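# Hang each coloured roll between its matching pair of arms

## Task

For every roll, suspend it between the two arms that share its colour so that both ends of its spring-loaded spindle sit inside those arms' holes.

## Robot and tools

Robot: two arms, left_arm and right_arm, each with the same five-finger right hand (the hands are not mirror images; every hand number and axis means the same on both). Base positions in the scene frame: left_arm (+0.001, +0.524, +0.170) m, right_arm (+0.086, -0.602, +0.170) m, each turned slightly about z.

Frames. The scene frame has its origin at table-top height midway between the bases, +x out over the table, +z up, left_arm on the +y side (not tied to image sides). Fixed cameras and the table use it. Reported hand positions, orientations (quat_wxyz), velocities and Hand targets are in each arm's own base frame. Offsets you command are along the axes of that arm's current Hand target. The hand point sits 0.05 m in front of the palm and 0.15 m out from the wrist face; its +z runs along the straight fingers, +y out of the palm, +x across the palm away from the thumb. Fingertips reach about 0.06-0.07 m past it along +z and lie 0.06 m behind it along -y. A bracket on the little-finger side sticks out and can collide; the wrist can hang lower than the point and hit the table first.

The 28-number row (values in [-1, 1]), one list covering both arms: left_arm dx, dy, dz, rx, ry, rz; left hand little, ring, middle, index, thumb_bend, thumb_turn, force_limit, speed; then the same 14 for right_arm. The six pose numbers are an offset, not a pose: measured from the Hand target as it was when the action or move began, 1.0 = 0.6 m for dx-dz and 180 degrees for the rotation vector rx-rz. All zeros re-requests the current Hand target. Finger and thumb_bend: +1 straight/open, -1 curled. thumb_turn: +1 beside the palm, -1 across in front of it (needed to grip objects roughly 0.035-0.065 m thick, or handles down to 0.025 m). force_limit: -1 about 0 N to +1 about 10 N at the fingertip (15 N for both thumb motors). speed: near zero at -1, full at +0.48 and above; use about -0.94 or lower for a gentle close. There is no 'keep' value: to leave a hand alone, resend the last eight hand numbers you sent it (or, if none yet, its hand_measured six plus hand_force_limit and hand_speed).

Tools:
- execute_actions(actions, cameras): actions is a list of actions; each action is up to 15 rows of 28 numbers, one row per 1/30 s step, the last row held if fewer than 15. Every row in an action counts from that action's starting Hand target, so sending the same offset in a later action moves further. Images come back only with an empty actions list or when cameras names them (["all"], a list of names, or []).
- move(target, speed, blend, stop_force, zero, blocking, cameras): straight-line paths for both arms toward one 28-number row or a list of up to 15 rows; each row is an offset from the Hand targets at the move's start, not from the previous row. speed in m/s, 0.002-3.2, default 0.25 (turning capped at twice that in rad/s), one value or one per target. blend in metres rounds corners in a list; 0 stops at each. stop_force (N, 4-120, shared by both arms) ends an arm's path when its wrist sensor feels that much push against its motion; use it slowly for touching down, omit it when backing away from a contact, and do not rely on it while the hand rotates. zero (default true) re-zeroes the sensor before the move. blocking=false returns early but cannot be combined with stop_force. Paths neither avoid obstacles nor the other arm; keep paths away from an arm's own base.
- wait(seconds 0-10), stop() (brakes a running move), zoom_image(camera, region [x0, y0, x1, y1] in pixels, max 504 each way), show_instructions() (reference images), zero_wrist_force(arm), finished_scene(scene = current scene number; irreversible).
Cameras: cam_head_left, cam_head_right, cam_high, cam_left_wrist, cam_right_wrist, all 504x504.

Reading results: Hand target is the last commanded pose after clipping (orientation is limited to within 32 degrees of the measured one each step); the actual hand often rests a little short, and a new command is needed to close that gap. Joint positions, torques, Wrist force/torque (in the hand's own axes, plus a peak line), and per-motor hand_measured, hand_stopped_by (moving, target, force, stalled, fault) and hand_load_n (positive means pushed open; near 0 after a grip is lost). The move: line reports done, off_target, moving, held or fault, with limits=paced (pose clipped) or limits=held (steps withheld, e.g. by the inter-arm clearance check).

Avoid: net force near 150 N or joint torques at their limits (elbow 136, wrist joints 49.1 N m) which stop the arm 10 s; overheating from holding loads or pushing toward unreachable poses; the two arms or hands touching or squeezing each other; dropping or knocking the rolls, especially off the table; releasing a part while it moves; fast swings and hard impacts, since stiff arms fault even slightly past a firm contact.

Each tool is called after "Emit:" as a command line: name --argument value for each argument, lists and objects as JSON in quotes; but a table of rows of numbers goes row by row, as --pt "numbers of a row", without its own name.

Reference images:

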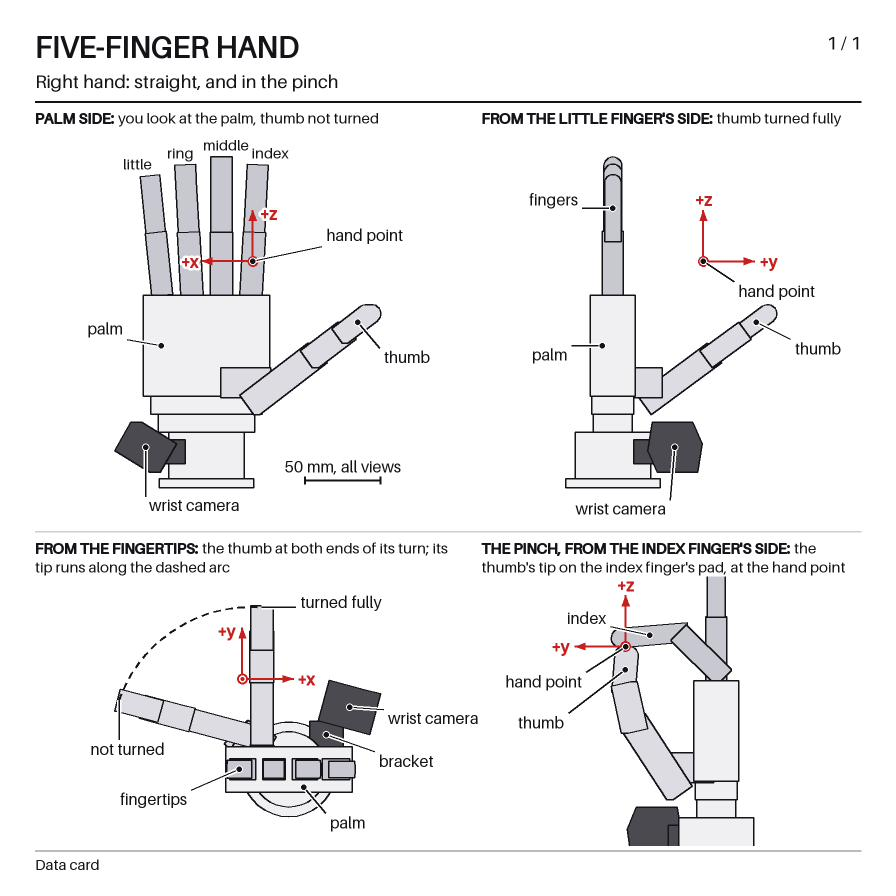

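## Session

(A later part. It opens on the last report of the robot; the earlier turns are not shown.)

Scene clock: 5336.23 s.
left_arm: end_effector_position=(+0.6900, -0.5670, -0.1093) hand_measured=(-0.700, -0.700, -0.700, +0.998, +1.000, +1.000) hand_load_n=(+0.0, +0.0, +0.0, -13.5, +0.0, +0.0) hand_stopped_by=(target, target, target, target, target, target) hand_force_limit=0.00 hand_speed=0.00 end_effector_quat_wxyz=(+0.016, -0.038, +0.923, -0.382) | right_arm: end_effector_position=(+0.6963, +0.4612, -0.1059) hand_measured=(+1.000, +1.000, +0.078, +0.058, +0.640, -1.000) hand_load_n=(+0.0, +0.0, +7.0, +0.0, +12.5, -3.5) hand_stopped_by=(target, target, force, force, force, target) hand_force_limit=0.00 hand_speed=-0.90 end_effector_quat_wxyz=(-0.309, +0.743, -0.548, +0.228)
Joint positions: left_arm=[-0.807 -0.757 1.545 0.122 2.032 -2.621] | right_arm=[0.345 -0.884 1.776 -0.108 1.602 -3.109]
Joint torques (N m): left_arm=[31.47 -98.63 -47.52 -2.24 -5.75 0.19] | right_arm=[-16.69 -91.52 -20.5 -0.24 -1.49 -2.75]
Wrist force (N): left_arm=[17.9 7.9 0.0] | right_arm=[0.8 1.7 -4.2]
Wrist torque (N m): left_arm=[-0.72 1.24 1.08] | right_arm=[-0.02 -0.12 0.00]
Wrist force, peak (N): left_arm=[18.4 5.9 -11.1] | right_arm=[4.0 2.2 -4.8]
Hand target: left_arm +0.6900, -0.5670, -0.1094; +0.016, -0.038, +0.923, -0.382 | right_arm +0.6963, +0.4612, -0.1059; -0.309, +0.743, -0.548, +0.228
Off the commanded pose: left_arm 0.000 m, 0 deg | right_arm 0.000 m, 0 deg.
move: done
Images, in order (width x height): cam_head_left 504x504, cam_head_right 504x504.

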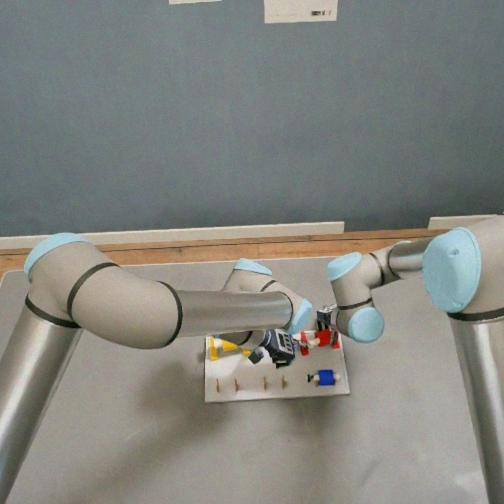

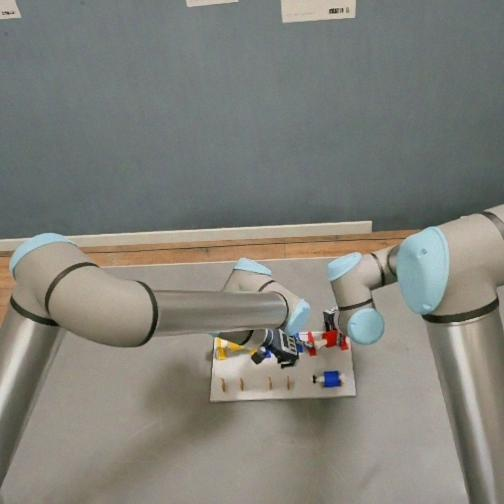

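Emit:
move --pt "0.00433 -0.00013 0.00013 0 0 0 -0.7 -0.7 -0.7 1 1 1 0 0 0 0 0 0 0 0 1 1 -0.25 -0.25 0.1 -1 0.0 -0.9" --pt "0.00433 -0.0225 -0.02225 0 0 0 -0.7 -0.7 -0.7 1 1 1 0 0 0.004 -0.00722 -0.00715 0 -0.043 0.04325 1 1 -0.25 -0.25 0.1 -1 0.0 -0.9" --speed 0.012 --cameras '["cam_head_left","cam_head_right","cam_right_wrist"]'

Emit:
zoom_image --camera "cam_head_right" --region '[300, 325, 350, 375]'

Emit:
zoom_image --camera "cam_head_left" --region '[295, 325, 345, 375]'

Scene clock: 5385.83 s.
left_arm: end_effector_position=(+0.6874, -0.5673, -0.0904) hand_measured=(-0.700, -0.700, -0.700, +1.000, +1.000, +1.000) hand_load_n=(+0.0, +0.0, +0.0, -5.5, +0.0, +0.0) hand_stopped_by=(target, target, target, target, target, target) hand_force_limit=0.00 hand_speed=0.00 end_effector_quat_wxyz=(+0.016, -0.038, +0.923, -0.382) | right_arm: end_effector_position=(+0.6970, +0.4589, -0.0998) hand_measured=(+1.000, +1.000, +0.076, +0.058, +0.640, -1.000) hand_load_n=(+0.0, +0.0, +0.0, +4.0, +6.0, -1.5) hand_stopped_by=(target, target, force, force, force, target) hand_force_limit=0.00 hand_speed=-0.90 end_effector_quat_wxyz=(-0.360, +0.718, -0.575, +0.155)
Joint positions: left_arm=[-0.81 -0.781 1.549 0.141 2.03 -2.623] | right_arm=[0.275 -0.894 1.805 -0.136 1.417 -3.022]
Joint torques (N m): left_arm=[-19.11 -99.11 -37.64 3.49 -0.51 -1.4] | right_arm=[-7.61 -98.82 -17.28 0.04 1 2.11]
Wrist force (N): left_arm=[0.7 3.8 -5.3] | right_arm=[0.2 0.0 -1.4]
Wrist torque (N m): left_arm=[0.19 0.10 0.28] | right_arm=[0.00 -0.07 0.03]
Wrist force, peak (N): left_arm=[19.7 8.0 -0.6] | right_arm=[2.0 1.9 -4.9]
Hand target: left_arm +0.6874, -0.5673, -0.0904; +0.016, -0.038, +0.923, -0.382 | right_arm +0.6970, +0.4589, -0.0998; -0.360, +0.718, -0.575, +0.155
Off the commanded pose: left_arm 0.000 m, 0 deg | right_arm 0.000 m, 0 deg.
move: done
camera_calibration:
cam_right_wrist: T_world_to_cam=[[-0.623509, -0.292257, -0.725136, 0.498354], [-0.747915, 0.493133, 0.444345, 0.324804], [0.227726, 0.819394, -0.526056, -0.476237], [0, 0, 0, 1]] pos_world=[0.662105, 0.375701, -0.0334778]
Images, in order (width x height): cam_head_left 504x504, cam_head_right 504x504, cam_right_wrist 504x504.

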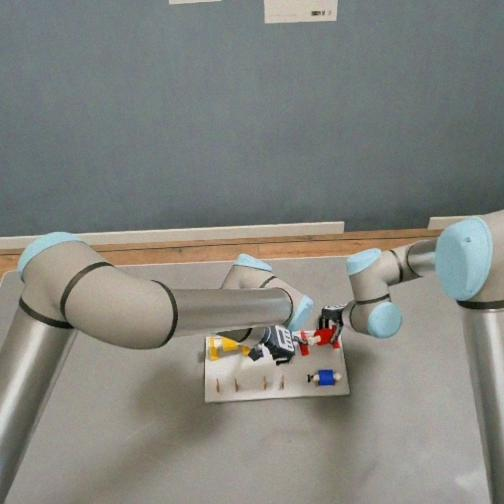

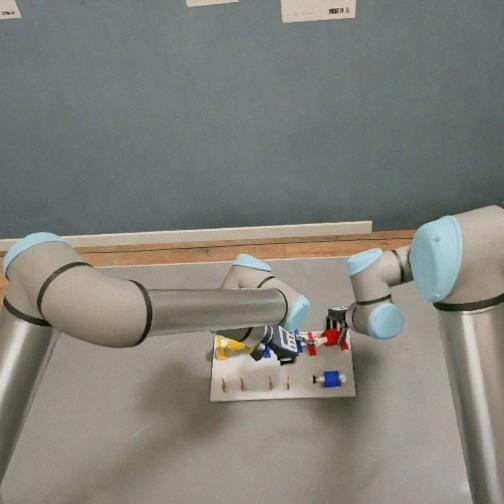

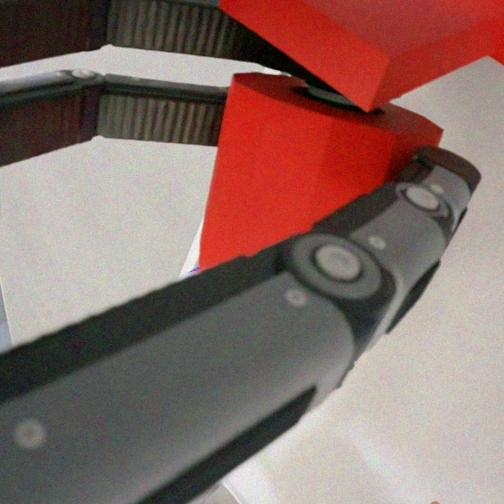

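Scaled by 10.080 from the camera's 504x504 image, which has a finer 720x720 frame.

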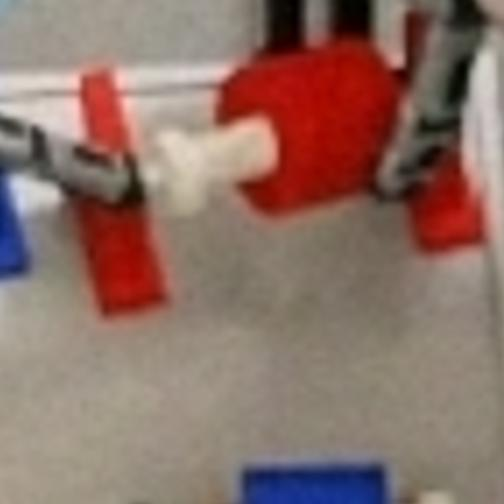

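Scaled by 10.080 from the camera's 504x504 image, which has a finer 720x720 frame.

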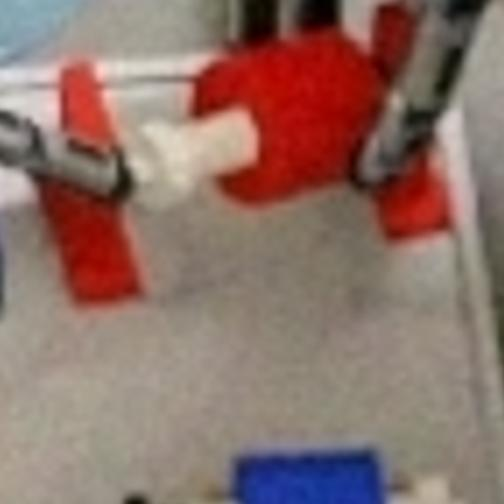

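Emit:
move --target '[-0.0424,0.00192,-0.00187,0,0,0,-0.7,-0.7,-0.7,1,1,1,0,0,-0.0012,-0.00998,0.01038,0.00742,0.02704,0.02685,1,1,-0.25,-0.25,0.1,-1,0.0,-0.9]' --speed 0.015 --cameras '["cam_head_left","cam_head_right","cam_right_wrist"]'

Emit:
zoom_image --camera "cam_head_right" --region '[300, 325, 350, 375]'

Emit:
zoom_image --camera "cam_head_left" --region '[295, 325, 345, 375]'

Scene clock: 5421.03 s.
left_arm: end_effector_position=(+0.7127, -0.5636, -0.0904) hand_measured=(-0.700, -0.700, -0.700, +1.000, +1.000, +1.000) hand_load_n=(+0.0, +0.0, +0.5, -7.0, +0.0, +0.0) hand_stopped_by=(target, target, target, target, target, target) hand_force_limit=0.00 hand_speed=0.00 end_effector_quat_wxyz=(+0.016, -0.038, +0.923, -0.382) | right_arm: end_effector_position=(+0.7050, +0.4621, -0.0998) hand_measured=(+1.000, +1.000, +0.078, +0.058, +0.640, -1.000) hand_load_n=(+0.0, +0.0, +4.5, +0.0, +10.5, +2.0) hand_stopped_by=(target, target, force, force, force, target) hand_force_limit=0.00 hand_speed=-0.90 end_effector_quat_wxyz=(-0.350, +0.681, -0.618, +0.177)
Joint positions: left_arm=[-0.783 -0.755 1.499 0.177 2.047 -2.599] | right_arm=[0.305 -0.89 1.794 -0.139 1.526 -2.916]
Joint torques (N m): left_arm=[8.79 -83.71 -30.3 2.46 2.02 1.86] | right_arm=[7.4 -78.22 -36.14 2.27 0.04 -0.23]
Wrist force (N): left_arm=[-0.1 4.7 -6.4] | right_arm=[0.1 1.2 -4.7]
Wrist torque (N m): left_arm=[0.19 0.00 0.10] | right_arm=[-0.01 0.06 -0.01]
Wrist force, peak (N): left_arm=[-0.6 7.6 -11.4] | right_arm=[7.3 3.9 -10.6]
Hand target: left_arm +0.7126, -0.5636, -0.0904; +0.016, -0.038, +0.923, -0.382 | right_arm +0.7050, +0.4621, -0.0998; -0.350, +0.681, -0.618, +0.177
Off the commanded pose: left_arm 0.000 m, 0 deg | right_arm 0.000 m, 0 deg.
move: done
camera_calibration:
cam_right_wrist: T_world_to_cam=[[-0.654437, -0.214266, -0.725122, 0.490093], [-0.682268, 0.580712, 0.444167, 0.242424], [0.325917, 0.785407, -0.526226, -0.53433], [0, 0, 0, 1]] pos_world=[0.660281, 0.383898, -0.0334775]
Images, in order (width x height): cam_head_left 504x504, cam_head_right 504x504, cam_right_wrist 504x504.

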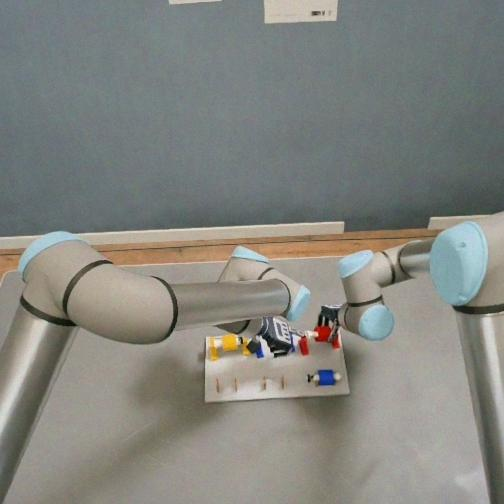

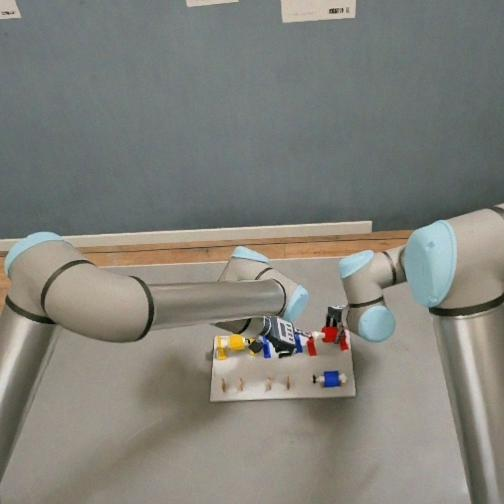

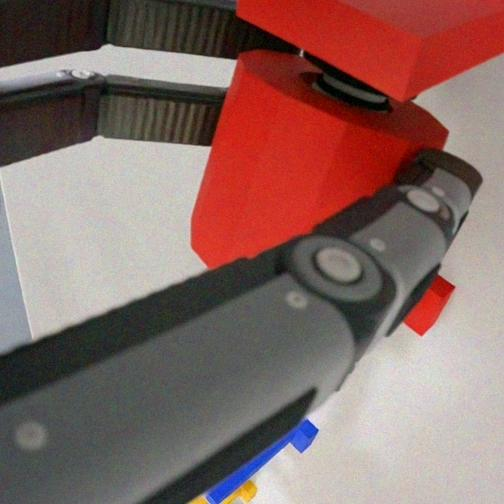

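Scaled by 10.080 from the camera's 504x504 image, which has a finer 720x720 frame.

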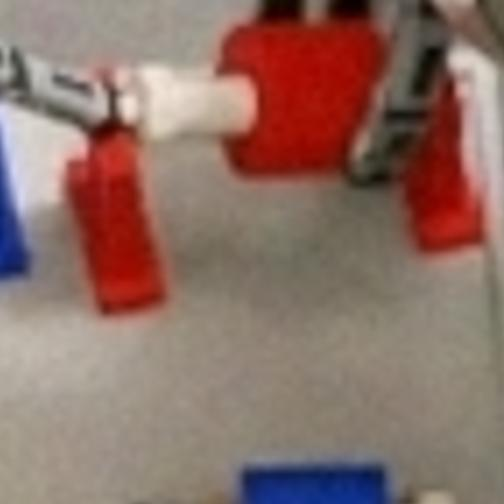

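Scaled by 10.080 from the camera's 504x504 image, which has a finer 720x720 frame.

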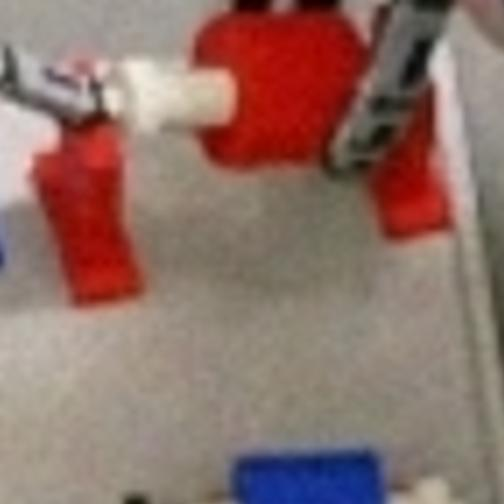

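Emit:
zoom_image --camera "cam_right_wrist" --region '[230, 0, 430, 150]'

Scaled by 2.520 from the camera's 504x504 image, which has a finer 720x720 frame.

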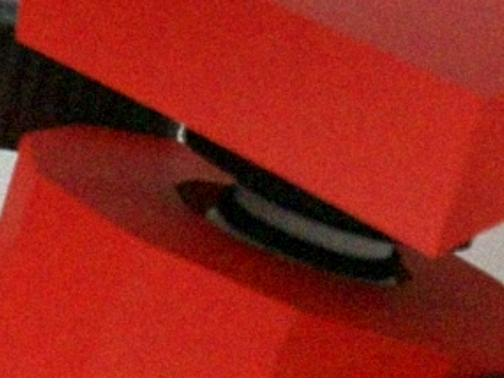

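Emit:
move --pt "0 0.00177 0.00177 0 0 0 -0.7 -0.7 -0.7 1 1 1 0 0 0 0 0 0 0 0 1 1 -0.25 -0.25 0.1 -1 0.0 -0.9" --pt "0 0.00177 0.00177 0 0 0 -0.7 -0.7 -0.7 1 1 1 0 0 -0.00052 0.00428 0.00425 0 0.01953 -0.01965 1 1 -0.25 -0.25 0.1 -1 0.0 -0.9" --speed 0.01 --cameras '["cam_head_left","cam_head_right","cam_right_wrist"]'

Emit:
zoom_image --camera "cam_head_right" --region '[300, 320, 350, 370]'

Emit:
zoom_image --camera "cam_head_left" --region '[295, 320, 345, 370]'

Scene clock: 5457.70 s.
left_arm: end_effector_position=(+0.7126, -0.5636, -0.0919) hand_measured=(-0.700, -0.700, -0.700, +1.000, +1.000, +1.000) hand_load_n=(+0.0, +0.0, +0.0, -2.0, +0.0, +0.0) hand_stopped_by=(target, target, target, target, target, target) hand_force_limit=0.00 hand_speed=0.00 end_effector_quat_wxyz=(+0.016, -0.038, +0.923, -0.382) | right_arm: end_effector_position=(+0.7048, +0.4631, -0.1033) hand_measured=(+1.000, +1.000, +0.078, +0.058, +0.640, -1.000) hand_load_n=(-0.5, +0.0, +2.0, +0.0, +11.5, +0.5) hand_stopped_by=(target, target, force, force, force, target) hand_force_limit=0.00 hand_speed=-0.90 end_effector_quat_wxyz=(-0.325, +0.694, -0.607, +0.209)
Joint positions: left_arm=[-0.783 -0.754 1.499 0.175 2.047 -2.599] | right_arm=[0.335 -0.882 1.774 -0.115 1.608 -2.957]
Joint torques (N m): left_arm=[-18.88 -72.71 -21.03 3.15 0.25 -2.28] | right_arm=[7.84 -80.22 -38.2 0.76 1.33 -1.57]
Wrist force (N): left_arm=[-0.4 1.7 -9.2] | right_arm=[0.2 3.1 -5.8]
Wrist torque (N m): left_arm=[0.52 -0.02 0.09] | right_arm=[-0.05 -0.01 0.37]
Wrist force, peak (N): left_arm=[0.1 2.3 -11.3] | right_arm=[0.0 -1.1 -8.3]
Hand target: left_arm +0.7126, -0.5636, -0.0919; +0.016, -0.038, +0.923, -0.382 | right_arm +0.7048, +0.4631, -0.1033; -0.325, +0.694, -0.607, +0.209
Off the commanded pose: left_arm 0.000 m, 0 deg | right_arm 0.000 m, 0 deg.
move: done
camera_calibration:
cam_right_wrist: T_world_to_cam=[[-0.643235, -0.276332, -0.714065, 0.509648], [-0.688809, 0.61609, 0.382067, 0.225053], [0.334351, 0.737614, -0.58663, -0.526938], [0, 0, 0, 1]] pos_world=[0.659025, 0.390855, -0.0311813]
Images, in order (width x height): cam_head_left 504x504, cam_head_right 504x504, cam_right_wrist 504x504.

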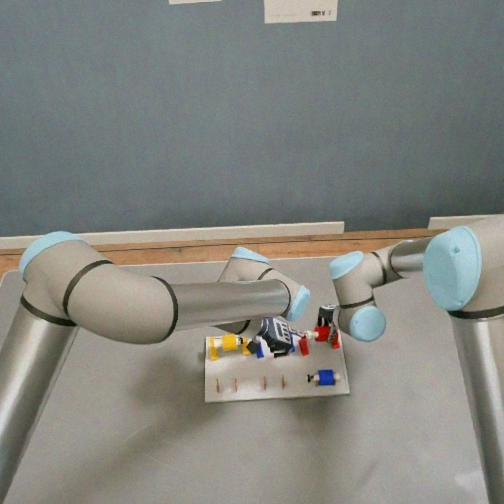

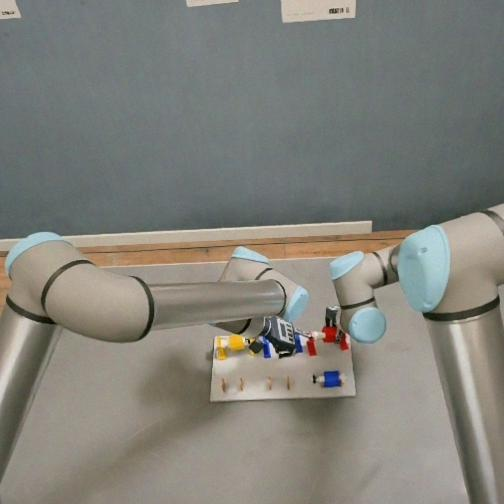

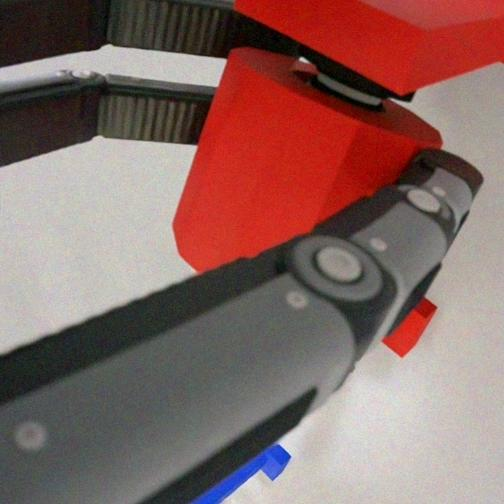

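Scaled by 10.080 from the camera's 504x504 image, which has a finer 720x720 frame.

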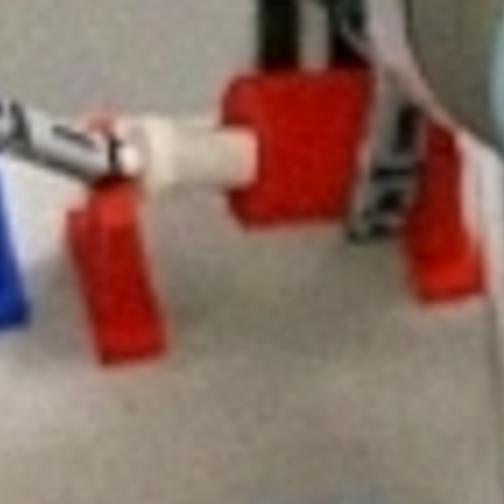

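Scaled by 10.080 from the camera's 504x504 image, which has a finer 720x720 frame.

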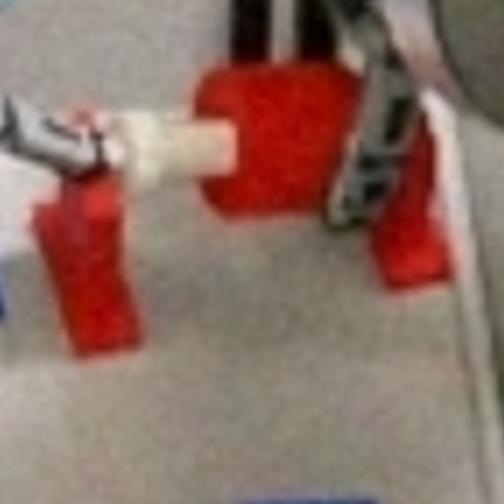

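Emit:
zoom_image --camera "cam_head_left" --region '[295, 325, 325, 355]'

Emit:
zoom_image --camera "cam_head_right" --region '[300, 325, 330, 355]'

Scaled by 16.800 from the camera's 504x504 image, which has a finer 720x720 frame.

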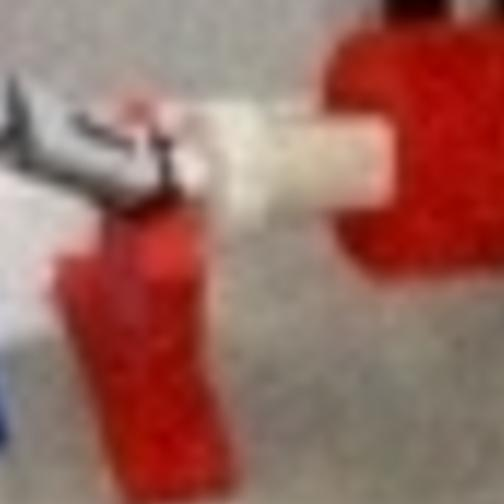

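Scaled by 16.800 from the camera's 504x504 image, which has a finer 720x720 frame.

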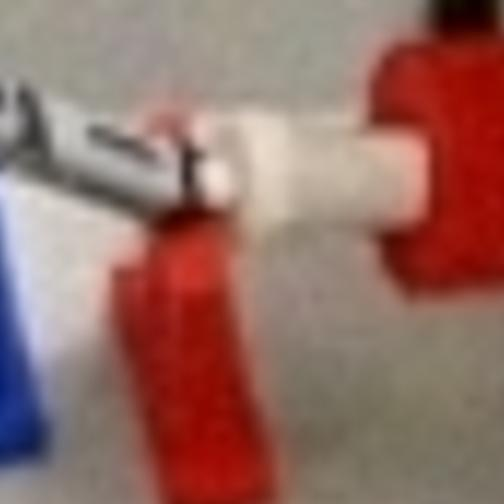

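Emit:
move --target '[0,0,0,0,0,0,-0.7,-0.7,-0.7,1,1,1,0,0,-0.0004,0.0039,0.0039,0,0.0156,-0.0157,1,1,-0.25,-0.25,0.1,-1,0.0,-0.9]' --speed 0.01 --cameras '["cam_head_left","cam_head_right","cam_right_wrist"]'

Emit:
zoom_image --camera "cam_head_right" --region '[300, 325, 350, 375]'

Scene clock: 5499.70 s.
left_arm: end_effector_position=(+0.7126, -0.5636, -0.0919) hand_measured=(-0.700, -0.700, -0.700, +1.000, +1.000, +1.000) hand_load_n=(+0.0, +0.0, +0.0, -1.5, +0.0, +0.0) hand_stopped_by=(target, target, target, target, target, target) hand_force_limit=0.00 hand_speed=0.00 end_effector_quat_wxyz=(+0.016, -0.038, +0.923, -0.382) | right_arm: end_effector_position=(+0.7047, +0.4637, -0.1066) hand_measured=(+1.000, +1.000, +0.076, +0.058, +0.640, -1.000) hand_load_n=(+0.0, +0.0, +0.0, +0.0, +12.0, +2.0) hand_stopped_by=(target, target, force, force, force, target) hand_force_limit=0.00 hand_speed=-0.90 end_effector_quat_wxyz=(-0.305, +0.704, -0.597, +0.234)
Joint positions: left_arm=[-0.783 -0.754 1.499 0.175 2.047 -2.599] | right_arm=[0.36 -0.872 1.757 -0.098 1.674 -2.988]
Joint torques (N m): left_arm=[-16.29 -74.19 -20.63 3.15 0.45 -1.78] | right_arm=[5.28 -81.94 -39.02 0.43 1.24 -1.49]
Wrist force (N): left_arm=[-0.6 1.8 -8.1] | right_arm=[-0.1 4.6 -6.3]
Wrist torque (N m): left_arm=[0.52 -0.08 0.09] | right_arm=[-0.05 0.00 0.44]
Wrist force, peak (N): left_arm=[-0.4 2.0 -9.5] | right_arm=[-1.4 4.5 -7.4]
Hand target: left_arm +0.7126, -0.5636, -0.0919; +0.016, -0.038, +0.923, -0.382 | right_arm +0.7047, +0.4637, -0.1066; -0.305, +0.704, -0.597, +0.234
Off the commanded pose: left_arm 0.000 m, 0 deg | right_arm 0.000 m, 0 deg.
move: done
camera_calibration:
cam_right_wrist: T_world_to_cam=[[-0.634579, -0.324733, -0.701326, 0.525093], [-0.693167, 0.640465, 0.330643, 0.212235], [0.341804, 0.695955, -0.63152, -0.519979], [0, 0, 0, 1]] pos_world=[0.658058, 0.396468, -0.03029]
Images, in order (width x height): cam_head_left 504x504, cam_head_right 504x504, cam_right_wrist 504x504.

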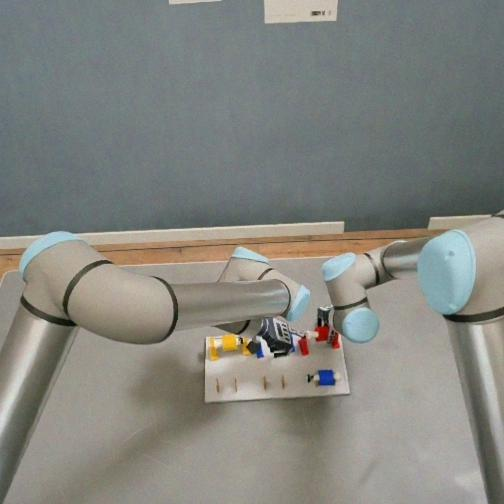

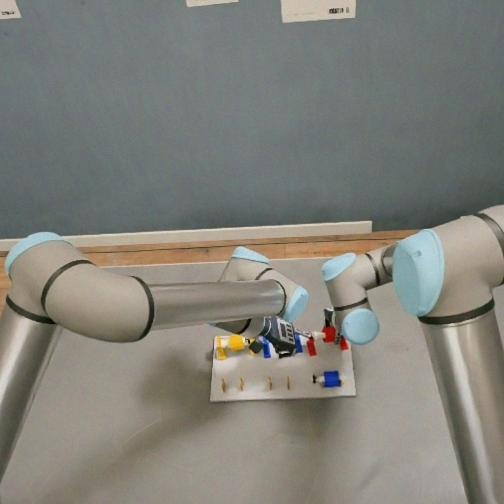

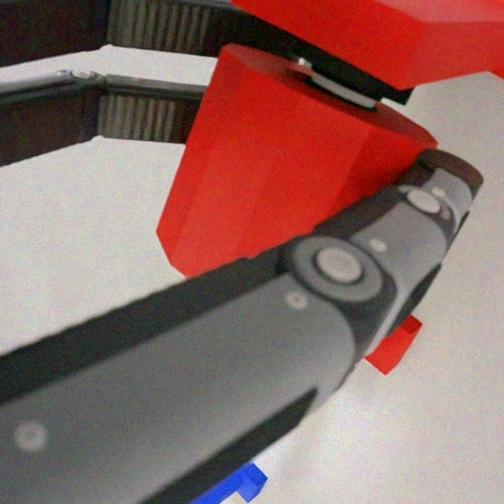

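Scaled by 10.080 from the camera's 504x504 image, which has a finer 720x720 frame.

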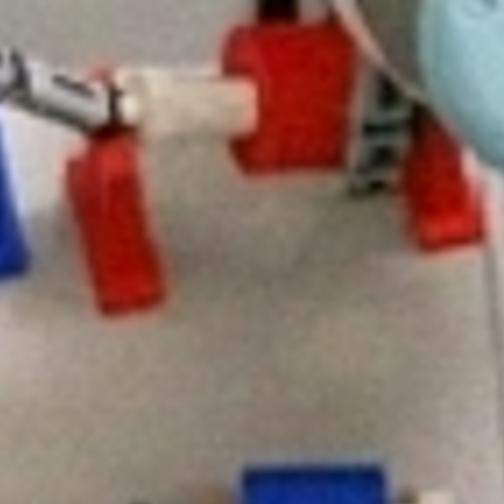

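Emit:
move --pt "0.01165 -0.00036 0.00035 0 0 0 -0.7 -0.7 -0.7 1 1 1 0 0 0 0 0 0 0 0 1 1 -0.25 -0.25 0.1 -1 0.0 -0.9" --pt "-0.00832 0.00026 -0.00025 0 0 0 -0.7 -0.7 -0.7 1 1 1 0 0 0 0 0 0 0 0 1 1 -0.25 -0.25 0.1 -1 0.0 -0.9" --pt "0.01165 -0.00036 0.00035 0 0 0 -0.7 -0.7 -0.7 1 1 1 0 0 0 0 0 0 0 0 1 1 -0.25 -0.25 0.1 -1 0.0 -0.9" --pt "0 0 0 0 0 0 -0.7 -0.7 -0.7 1 1 1 0 0 0 0 0 0 0 0 1 1 -0.25 -0.25 0.1 -1 0.0 -0.9" --speed 0.02 --blend 0.001 --cameras '["cam_head_left","cam_head_right"]'

Emit:
zoom_image --camera "cam_head_right" --region '[300, 325, 350, 375]'

Emit:
zoom_image --camera "cam_head_left" --region '[295, 325, 325, 355]'

Scene clock: 5519.00 s.
left_arm: end_effector_position=(+0.7127, -0.5636, -0.0919) hand_measured=(-0.700, -0.700, -0.700, +1.000, +1.000, +1.000) hand_load_n=(+0.0, +0.0, +0.0, -6.0, -0.5, +0.0) hand_stopped_by=(target, target, target, target, target, target) hand_force_limit=0.00 hand_speed=0.00 end_effector_quat_wxyz=(+0.016, -0.038, +0.923, -0.382) | right_arm: end_effector_position=(+0.7047, +0.4637, -0.1066) hand_measured=(+1.000, +1.000, +0.076, +0.058, +0.638, -1.000) hand_load_n=(+0.0, +0.0, +0.0, +0.0, +3.0, +0.5) hand_stopped_by=(target, target, force, force, force, target) hand_force_limit=0.00 hand_speed=-0.90 end_effector_quat_wxyz=(-0.305, +0.704, -0.597, +0.234)
Joint positions: left_arm=[-0.782 -0.753 1.499 0.175 2.047 -2.599] | right_arm=[0.359 -0.873 1.757 -0.098 1.674 -2.988]
Joint torques (N m): left_arm=[-6.39 -93.5 -25.48 -0.79 0.5 -0.42] | right_arm=[-9.28 -95.34 -34.58 -0.98 -0.42 3.41]
Wrist force (N): left_arm=[0.3 4.1 -6.3] | right_arm=[-0.7 1.3 -1.0]
Wrist torque (N m): left_arm=[0.21 0.06 0.12] | right_arm=[0.03 0.07 0.34]
Wrist force, peak (N): left_arm=[-2.7 4.3 -9.9] | right_arm=[-0.7 5.9 -7.8]
Hand target: left_arm +0.7126, -0.5636, -0.0919; +0.016, -0.038, +0.923, -0.382 | right_arm +0.7047, +0.4637, -0.1066; -0.305, +0.704, -0.597, +0.234
Off the commanded pose: left_arm 0.000 m, 0 deg | right_arm 0.000 m, 0 deg.
move: done
Images, in order (width x height): cam_head_left 504x504, cam_head_right 504x504.

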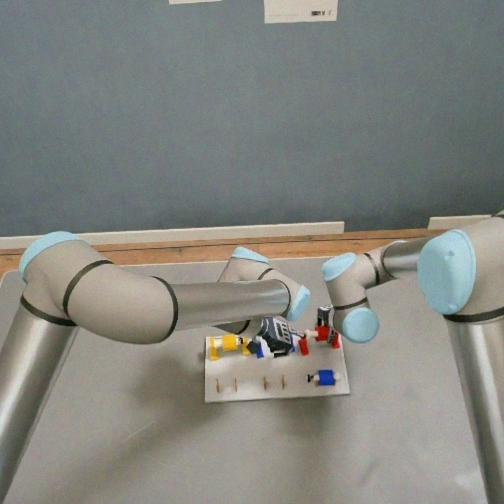

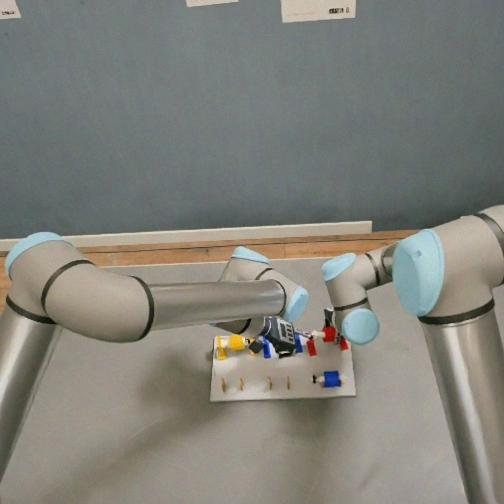

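Scaled by 10.080 from the camera's 504x504 image, which has a finer 720x720 frame.

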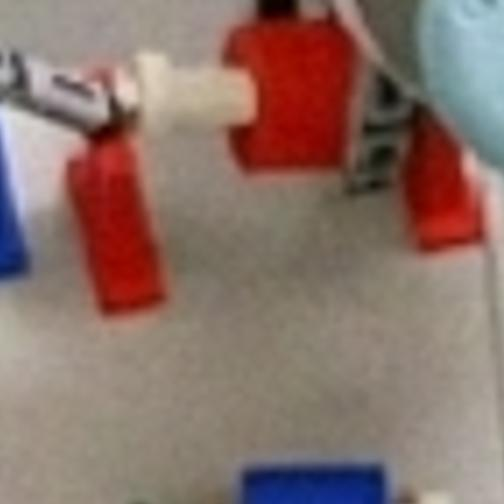

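Scaled by 16.800 from the camera's 504x504 image, which has a finer 720x720 frame.

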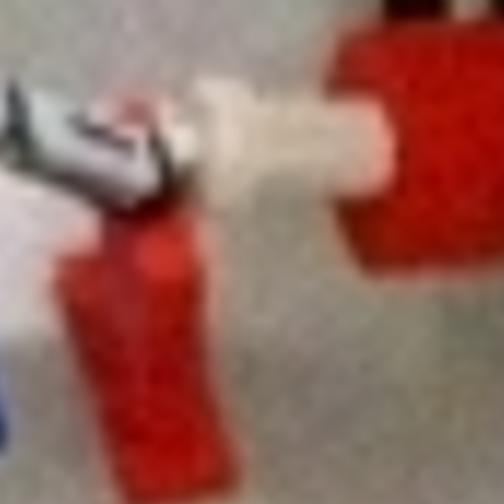

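Emit:
move --pt "0 -0.00177 -0.00177 0 0 0 -0.7 -0.7 -0.7 1 1 1 0 0 -0.0004 0.0029 -0.0029 -0.0003 -0.007 -0.007 1 1 -0.25 -0.25 0.1 -1 0.0 -0.9" --pt "0.0426 -0.00309 -0.00049 0 0 0 -0.7 -0.7 -0.7 1 1 1 0 0 -0.00147 0.01163 -0.01163 -0.00175 -0.03539 -0.03515 1 1 -0.25 -0.25 0.1 -1 0.0 -0.9" --speed 0.015 --cameras '["cam_head_left","cam_head_right"]'

Emit:
zoom_image --camera "cam_head_right" --region '[300, 325, 350, 375]'

Emit:
zoom_image --camera "cam_head_left" --region '[295, 325, 345, 375]'

Scene clock: 5563.87 s.
left_arm: end_effector_position=(+0.6871, -0.5668, -0.0904) hand_measured=(-0.700, -0.700, -0.700, +1.000, +1.000, +1.000) hand_load_n=(+0.0, +0.5, +0.0, +0.0, +0.0, +0.0) hand_stopped_by=(target, target, target, target, target, target) hand_force_limit=0.00 hand_speed=0.00 end_effector_quat_wxyz=(+0.016, -0.038, +0.923, -0.382) | right_arm: end_effector_position=(+0.6949, +0.4628, -0.1066) hand_measured=(+1.000, +1.000, +0.076, +0.058, +0.638, -1.000) hand_load_n=(+0.0, +0.0, +1.0, +0.0, +1.0, +0.5) hand_stopped_by=(target, target, force, force, force, target) hand_force_limit=0.00 hand_speed=-0.90 end_effector_quat_wxyz=(-0.323, +0.749, -0.540, +0.209)
Joint positions: left_arm=[-0.809 -0.781 1.55 0.141 2.03 -2.623] | right_arm=[0.328 -0.885 1.782 -0.115 1.54 -3.121]
Joint torques (N m): left_arm=[-6.38 -93.67 -26.38 0.17 -1.56 -1.97] | right_arm=[-9.83 -97.61 -17.73 -0.08 1.23 1.28]
Wrist force (N): left_arm=[0.2 0.3 -0.6] | right_arm=[0.1 -0.3 -0.8]
Wrist torque (N m): left_arm=[0.12 0.04 0.28] | right_arm=[0.09 -0.01 0.34]
Wrist force, peak (N): left_arm=[0.7 5.1 -6.6] | right_arm=[-0.5 1.7 -1.8]
Hand target: left_arm +0.6872, -0.5668, -0.0904; +0.016, -0.038, +0.923, -0.382 | right_arm +0.6949, +0.4628, -0.1066; -0.323, +0.748, -0.540, +0.209
Off the commanded pose: left_arm 0.000 m, 0 deg | right_arm 0.000 m, 0 deg.
move: done
Images, in order (width x height): cam_head_left 504x504, cam_head_right 504x504.

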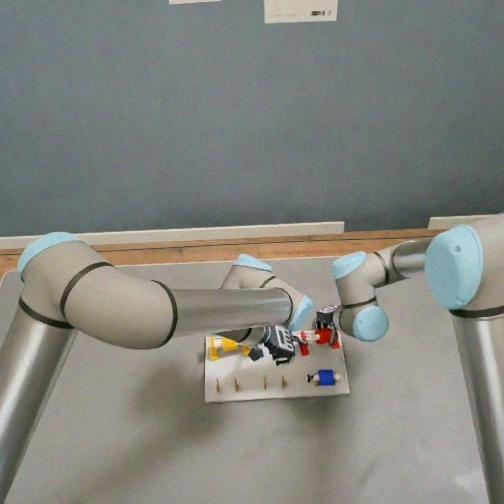

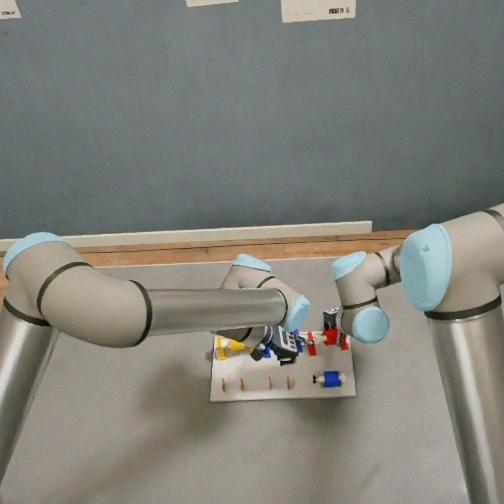

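Scaled by 10.080 from the camera's 504x504 image, which has a finer 720x720 frame.

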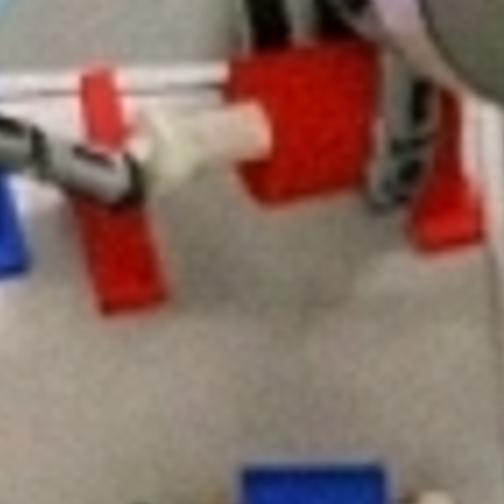

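Scaled by 10.080 from the camera's 504x504 image, which has a finer 720x720 frame.

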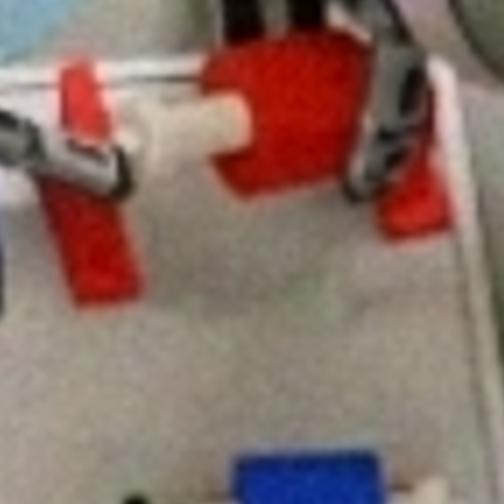

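Emit:
zoom_image --camera "cam_head_left" --region '[295, 325, 325, 355]'

Emit:
zoom_image --camera "cam_head_right" --region '[300, 325, 330, 355]'

Scaled by 16.800 from the camera's 504x504 image, which has a finer 720x720 frame.

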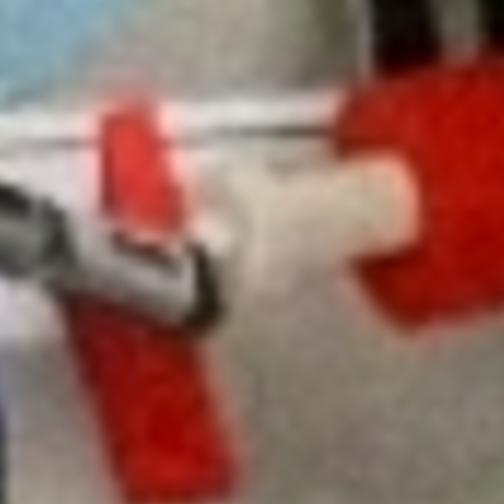

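Scaled by 16.800 from the camera's 504x504 image, which has a finer 720x720 frame.

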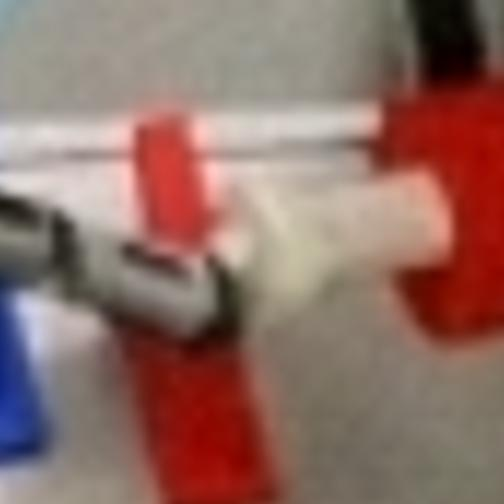

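Emit:
move --pt "0.04997 -0.00158 0.00155 0 0 0 -0.7 -0.7 -0.7 1 1 1 0 0 0 0 0 0 0 0 1 1 -0.25 -0.25 0.1 -1 0.0 -0.9" --pt "0.13812 -0.0077 -0.13455 0 0 0 -0.7 -0.7 -0.7 1 1 1 0 0 0 0 0 0 0 0 1 1 -0.25 -0.25 0.1 -1 0.0 -0.9" --pt "0.22083 -0.07785 -0.14157 0 0 0 1 1 1 1 1 1 0 0 0 0 0 0 0 0 1 1 -0.25 -0.25 0.1 -1 0.0 -0.9" --speed '[0.02,0.06,0.08]' --blend '[0.005,0.02,0]' --cameras '["cam_left_wrist","cam_right_wrist"]'

Emit:
zoom_image --camera "cam_left_wrist" --region '[90, 160, 310, 380]'

Scene clock: 5597.77 s.
left_arm: end_effector_position=(+0.5529, -0.5509, +0.0026) hand_measured=(+1.000, +1.000, +1.000, +1.000, +1.000, +1.000) hand_load_n=(+0.0, +0.0, +0.0, +0.0, +0.0, +0.0) hand_stopped_by=(target, target, target, target, target, target) hand_force_limit=0.00 hand_speed=0.00 end_effector_quat_wxyz=(+0.016, -0.038, +0.923, -0.382) | right_arm: end_effector_position=(+0.6949, +0.4628, -0.1066) hand_measured=(+1.000, +1.000, +0.076, +0.058, +0.638, -1.000) hand_load_n=(+0.0, +0.0, +1.0, +0.0, +1.0, +0.0) hand_stopped_by=(target, target, force, force, force, target) hand_force_limit=0.00 hand_speed=-0.90 end_effector_quat_wxyz=(-0.323, +0.748, -0.540, +0.209)
Joint positions: left_arm=[-0.944 -1.041 1.81 0.094 1.945 -2.737] | right_arm=[0.328 -0.885 1.782 -0.115 1.54 -3.121]
Joint torques (N m): left_arm=[21.43 -55.98 -31.29 -0.46 0.77 2.77] | right_arm=[20.73 -86.04 -35.16 2.13 3.09 3.78]
Wrist force (N): left_arm=[0.3 0.3 -0.6] | right_arm=[0.4 -0.7 -0.6]
Wrist torque (N m): left_arm=[0.07 0.04 0.16] | right_arm=[0.01 -0.05 0.30]
Wrist force, peak (N): left_arm=[1.3 0.1 -0.6] | right_arm=[0.2 -1.0 -1.2]
Hand target: left_arm +0.5529, -0.5509, +0.0026; +0.016, -0.038, +0.923, -0.382 | right_arm +0.6949, +0.4628, -0.1066; -0.323, +0.748, -0.540, +0.209
Off the commanded pose: left_arm 0.000 m, 0 deg | right_arm 0.000 m, 0 deg.
move: done
camera_calibration:
cam_left_wrist: T_world_to_cam=[[-0.308712, 0.648296, -0.695995, 0.527006], [0.744193, 0.62033, 0.247726, -0.0775359], [0.592346, -0.441479, -0.67396, -0.451928], [0, 0, 0, 1]] pos_world=[0.488092, -0.493074, 0.0814199]
cam_right_wrist: T_world_to_cam=[[-0.576023, -0.419565, -0.701543, 0.521747], [-0.784682, 0.524308, 0.330719, 0.323307], [0.229066, 0.74099, -0.631239, -0.458453], [0, 0, 0, 1]] pos_world=[0.659247, 0.389104, -0.0302896]
Images, in order (width x height): cam_left_wrist 504x504, cam_right_wrist 504x504.

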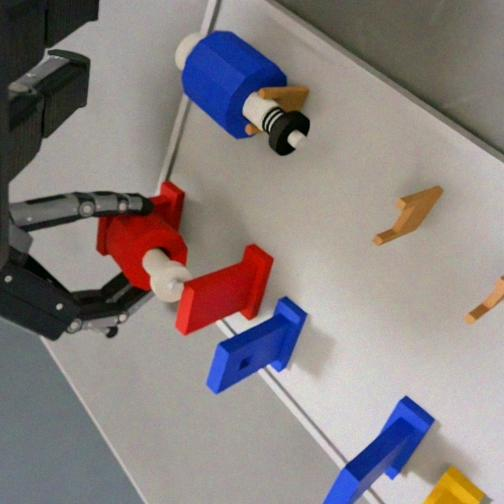

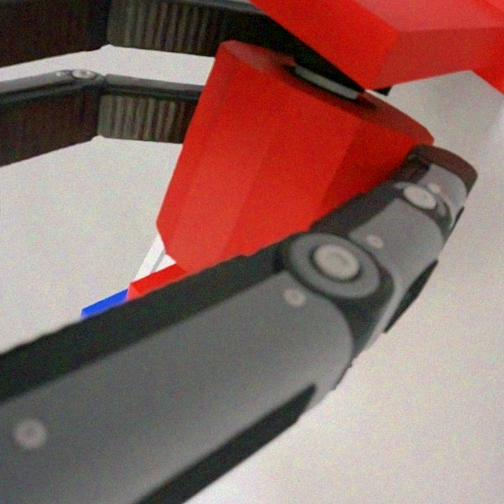

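Scaled by 2.291 from the camera's 504x504 image, which has a finer 720x720 frame.

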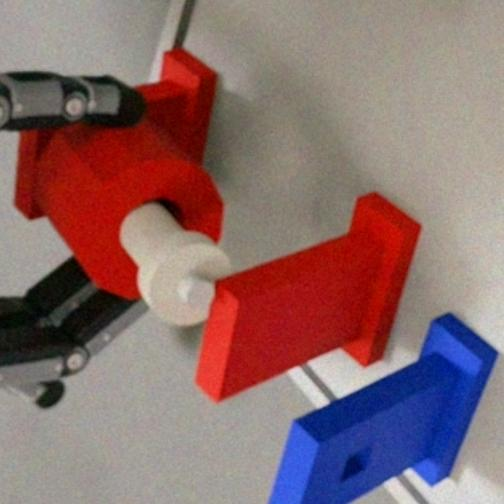

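Emit:
zoom_image --camera "cam_left_wrist" --region '[140, 240, 220, 320]'

Scaled by 6.300 from the camera's 504x504 image, which has a finer 720x720 frame.

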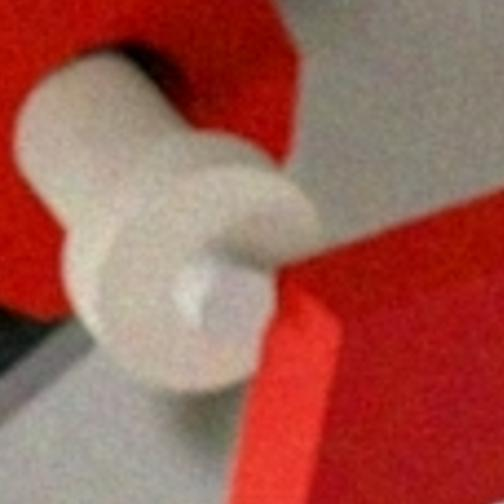

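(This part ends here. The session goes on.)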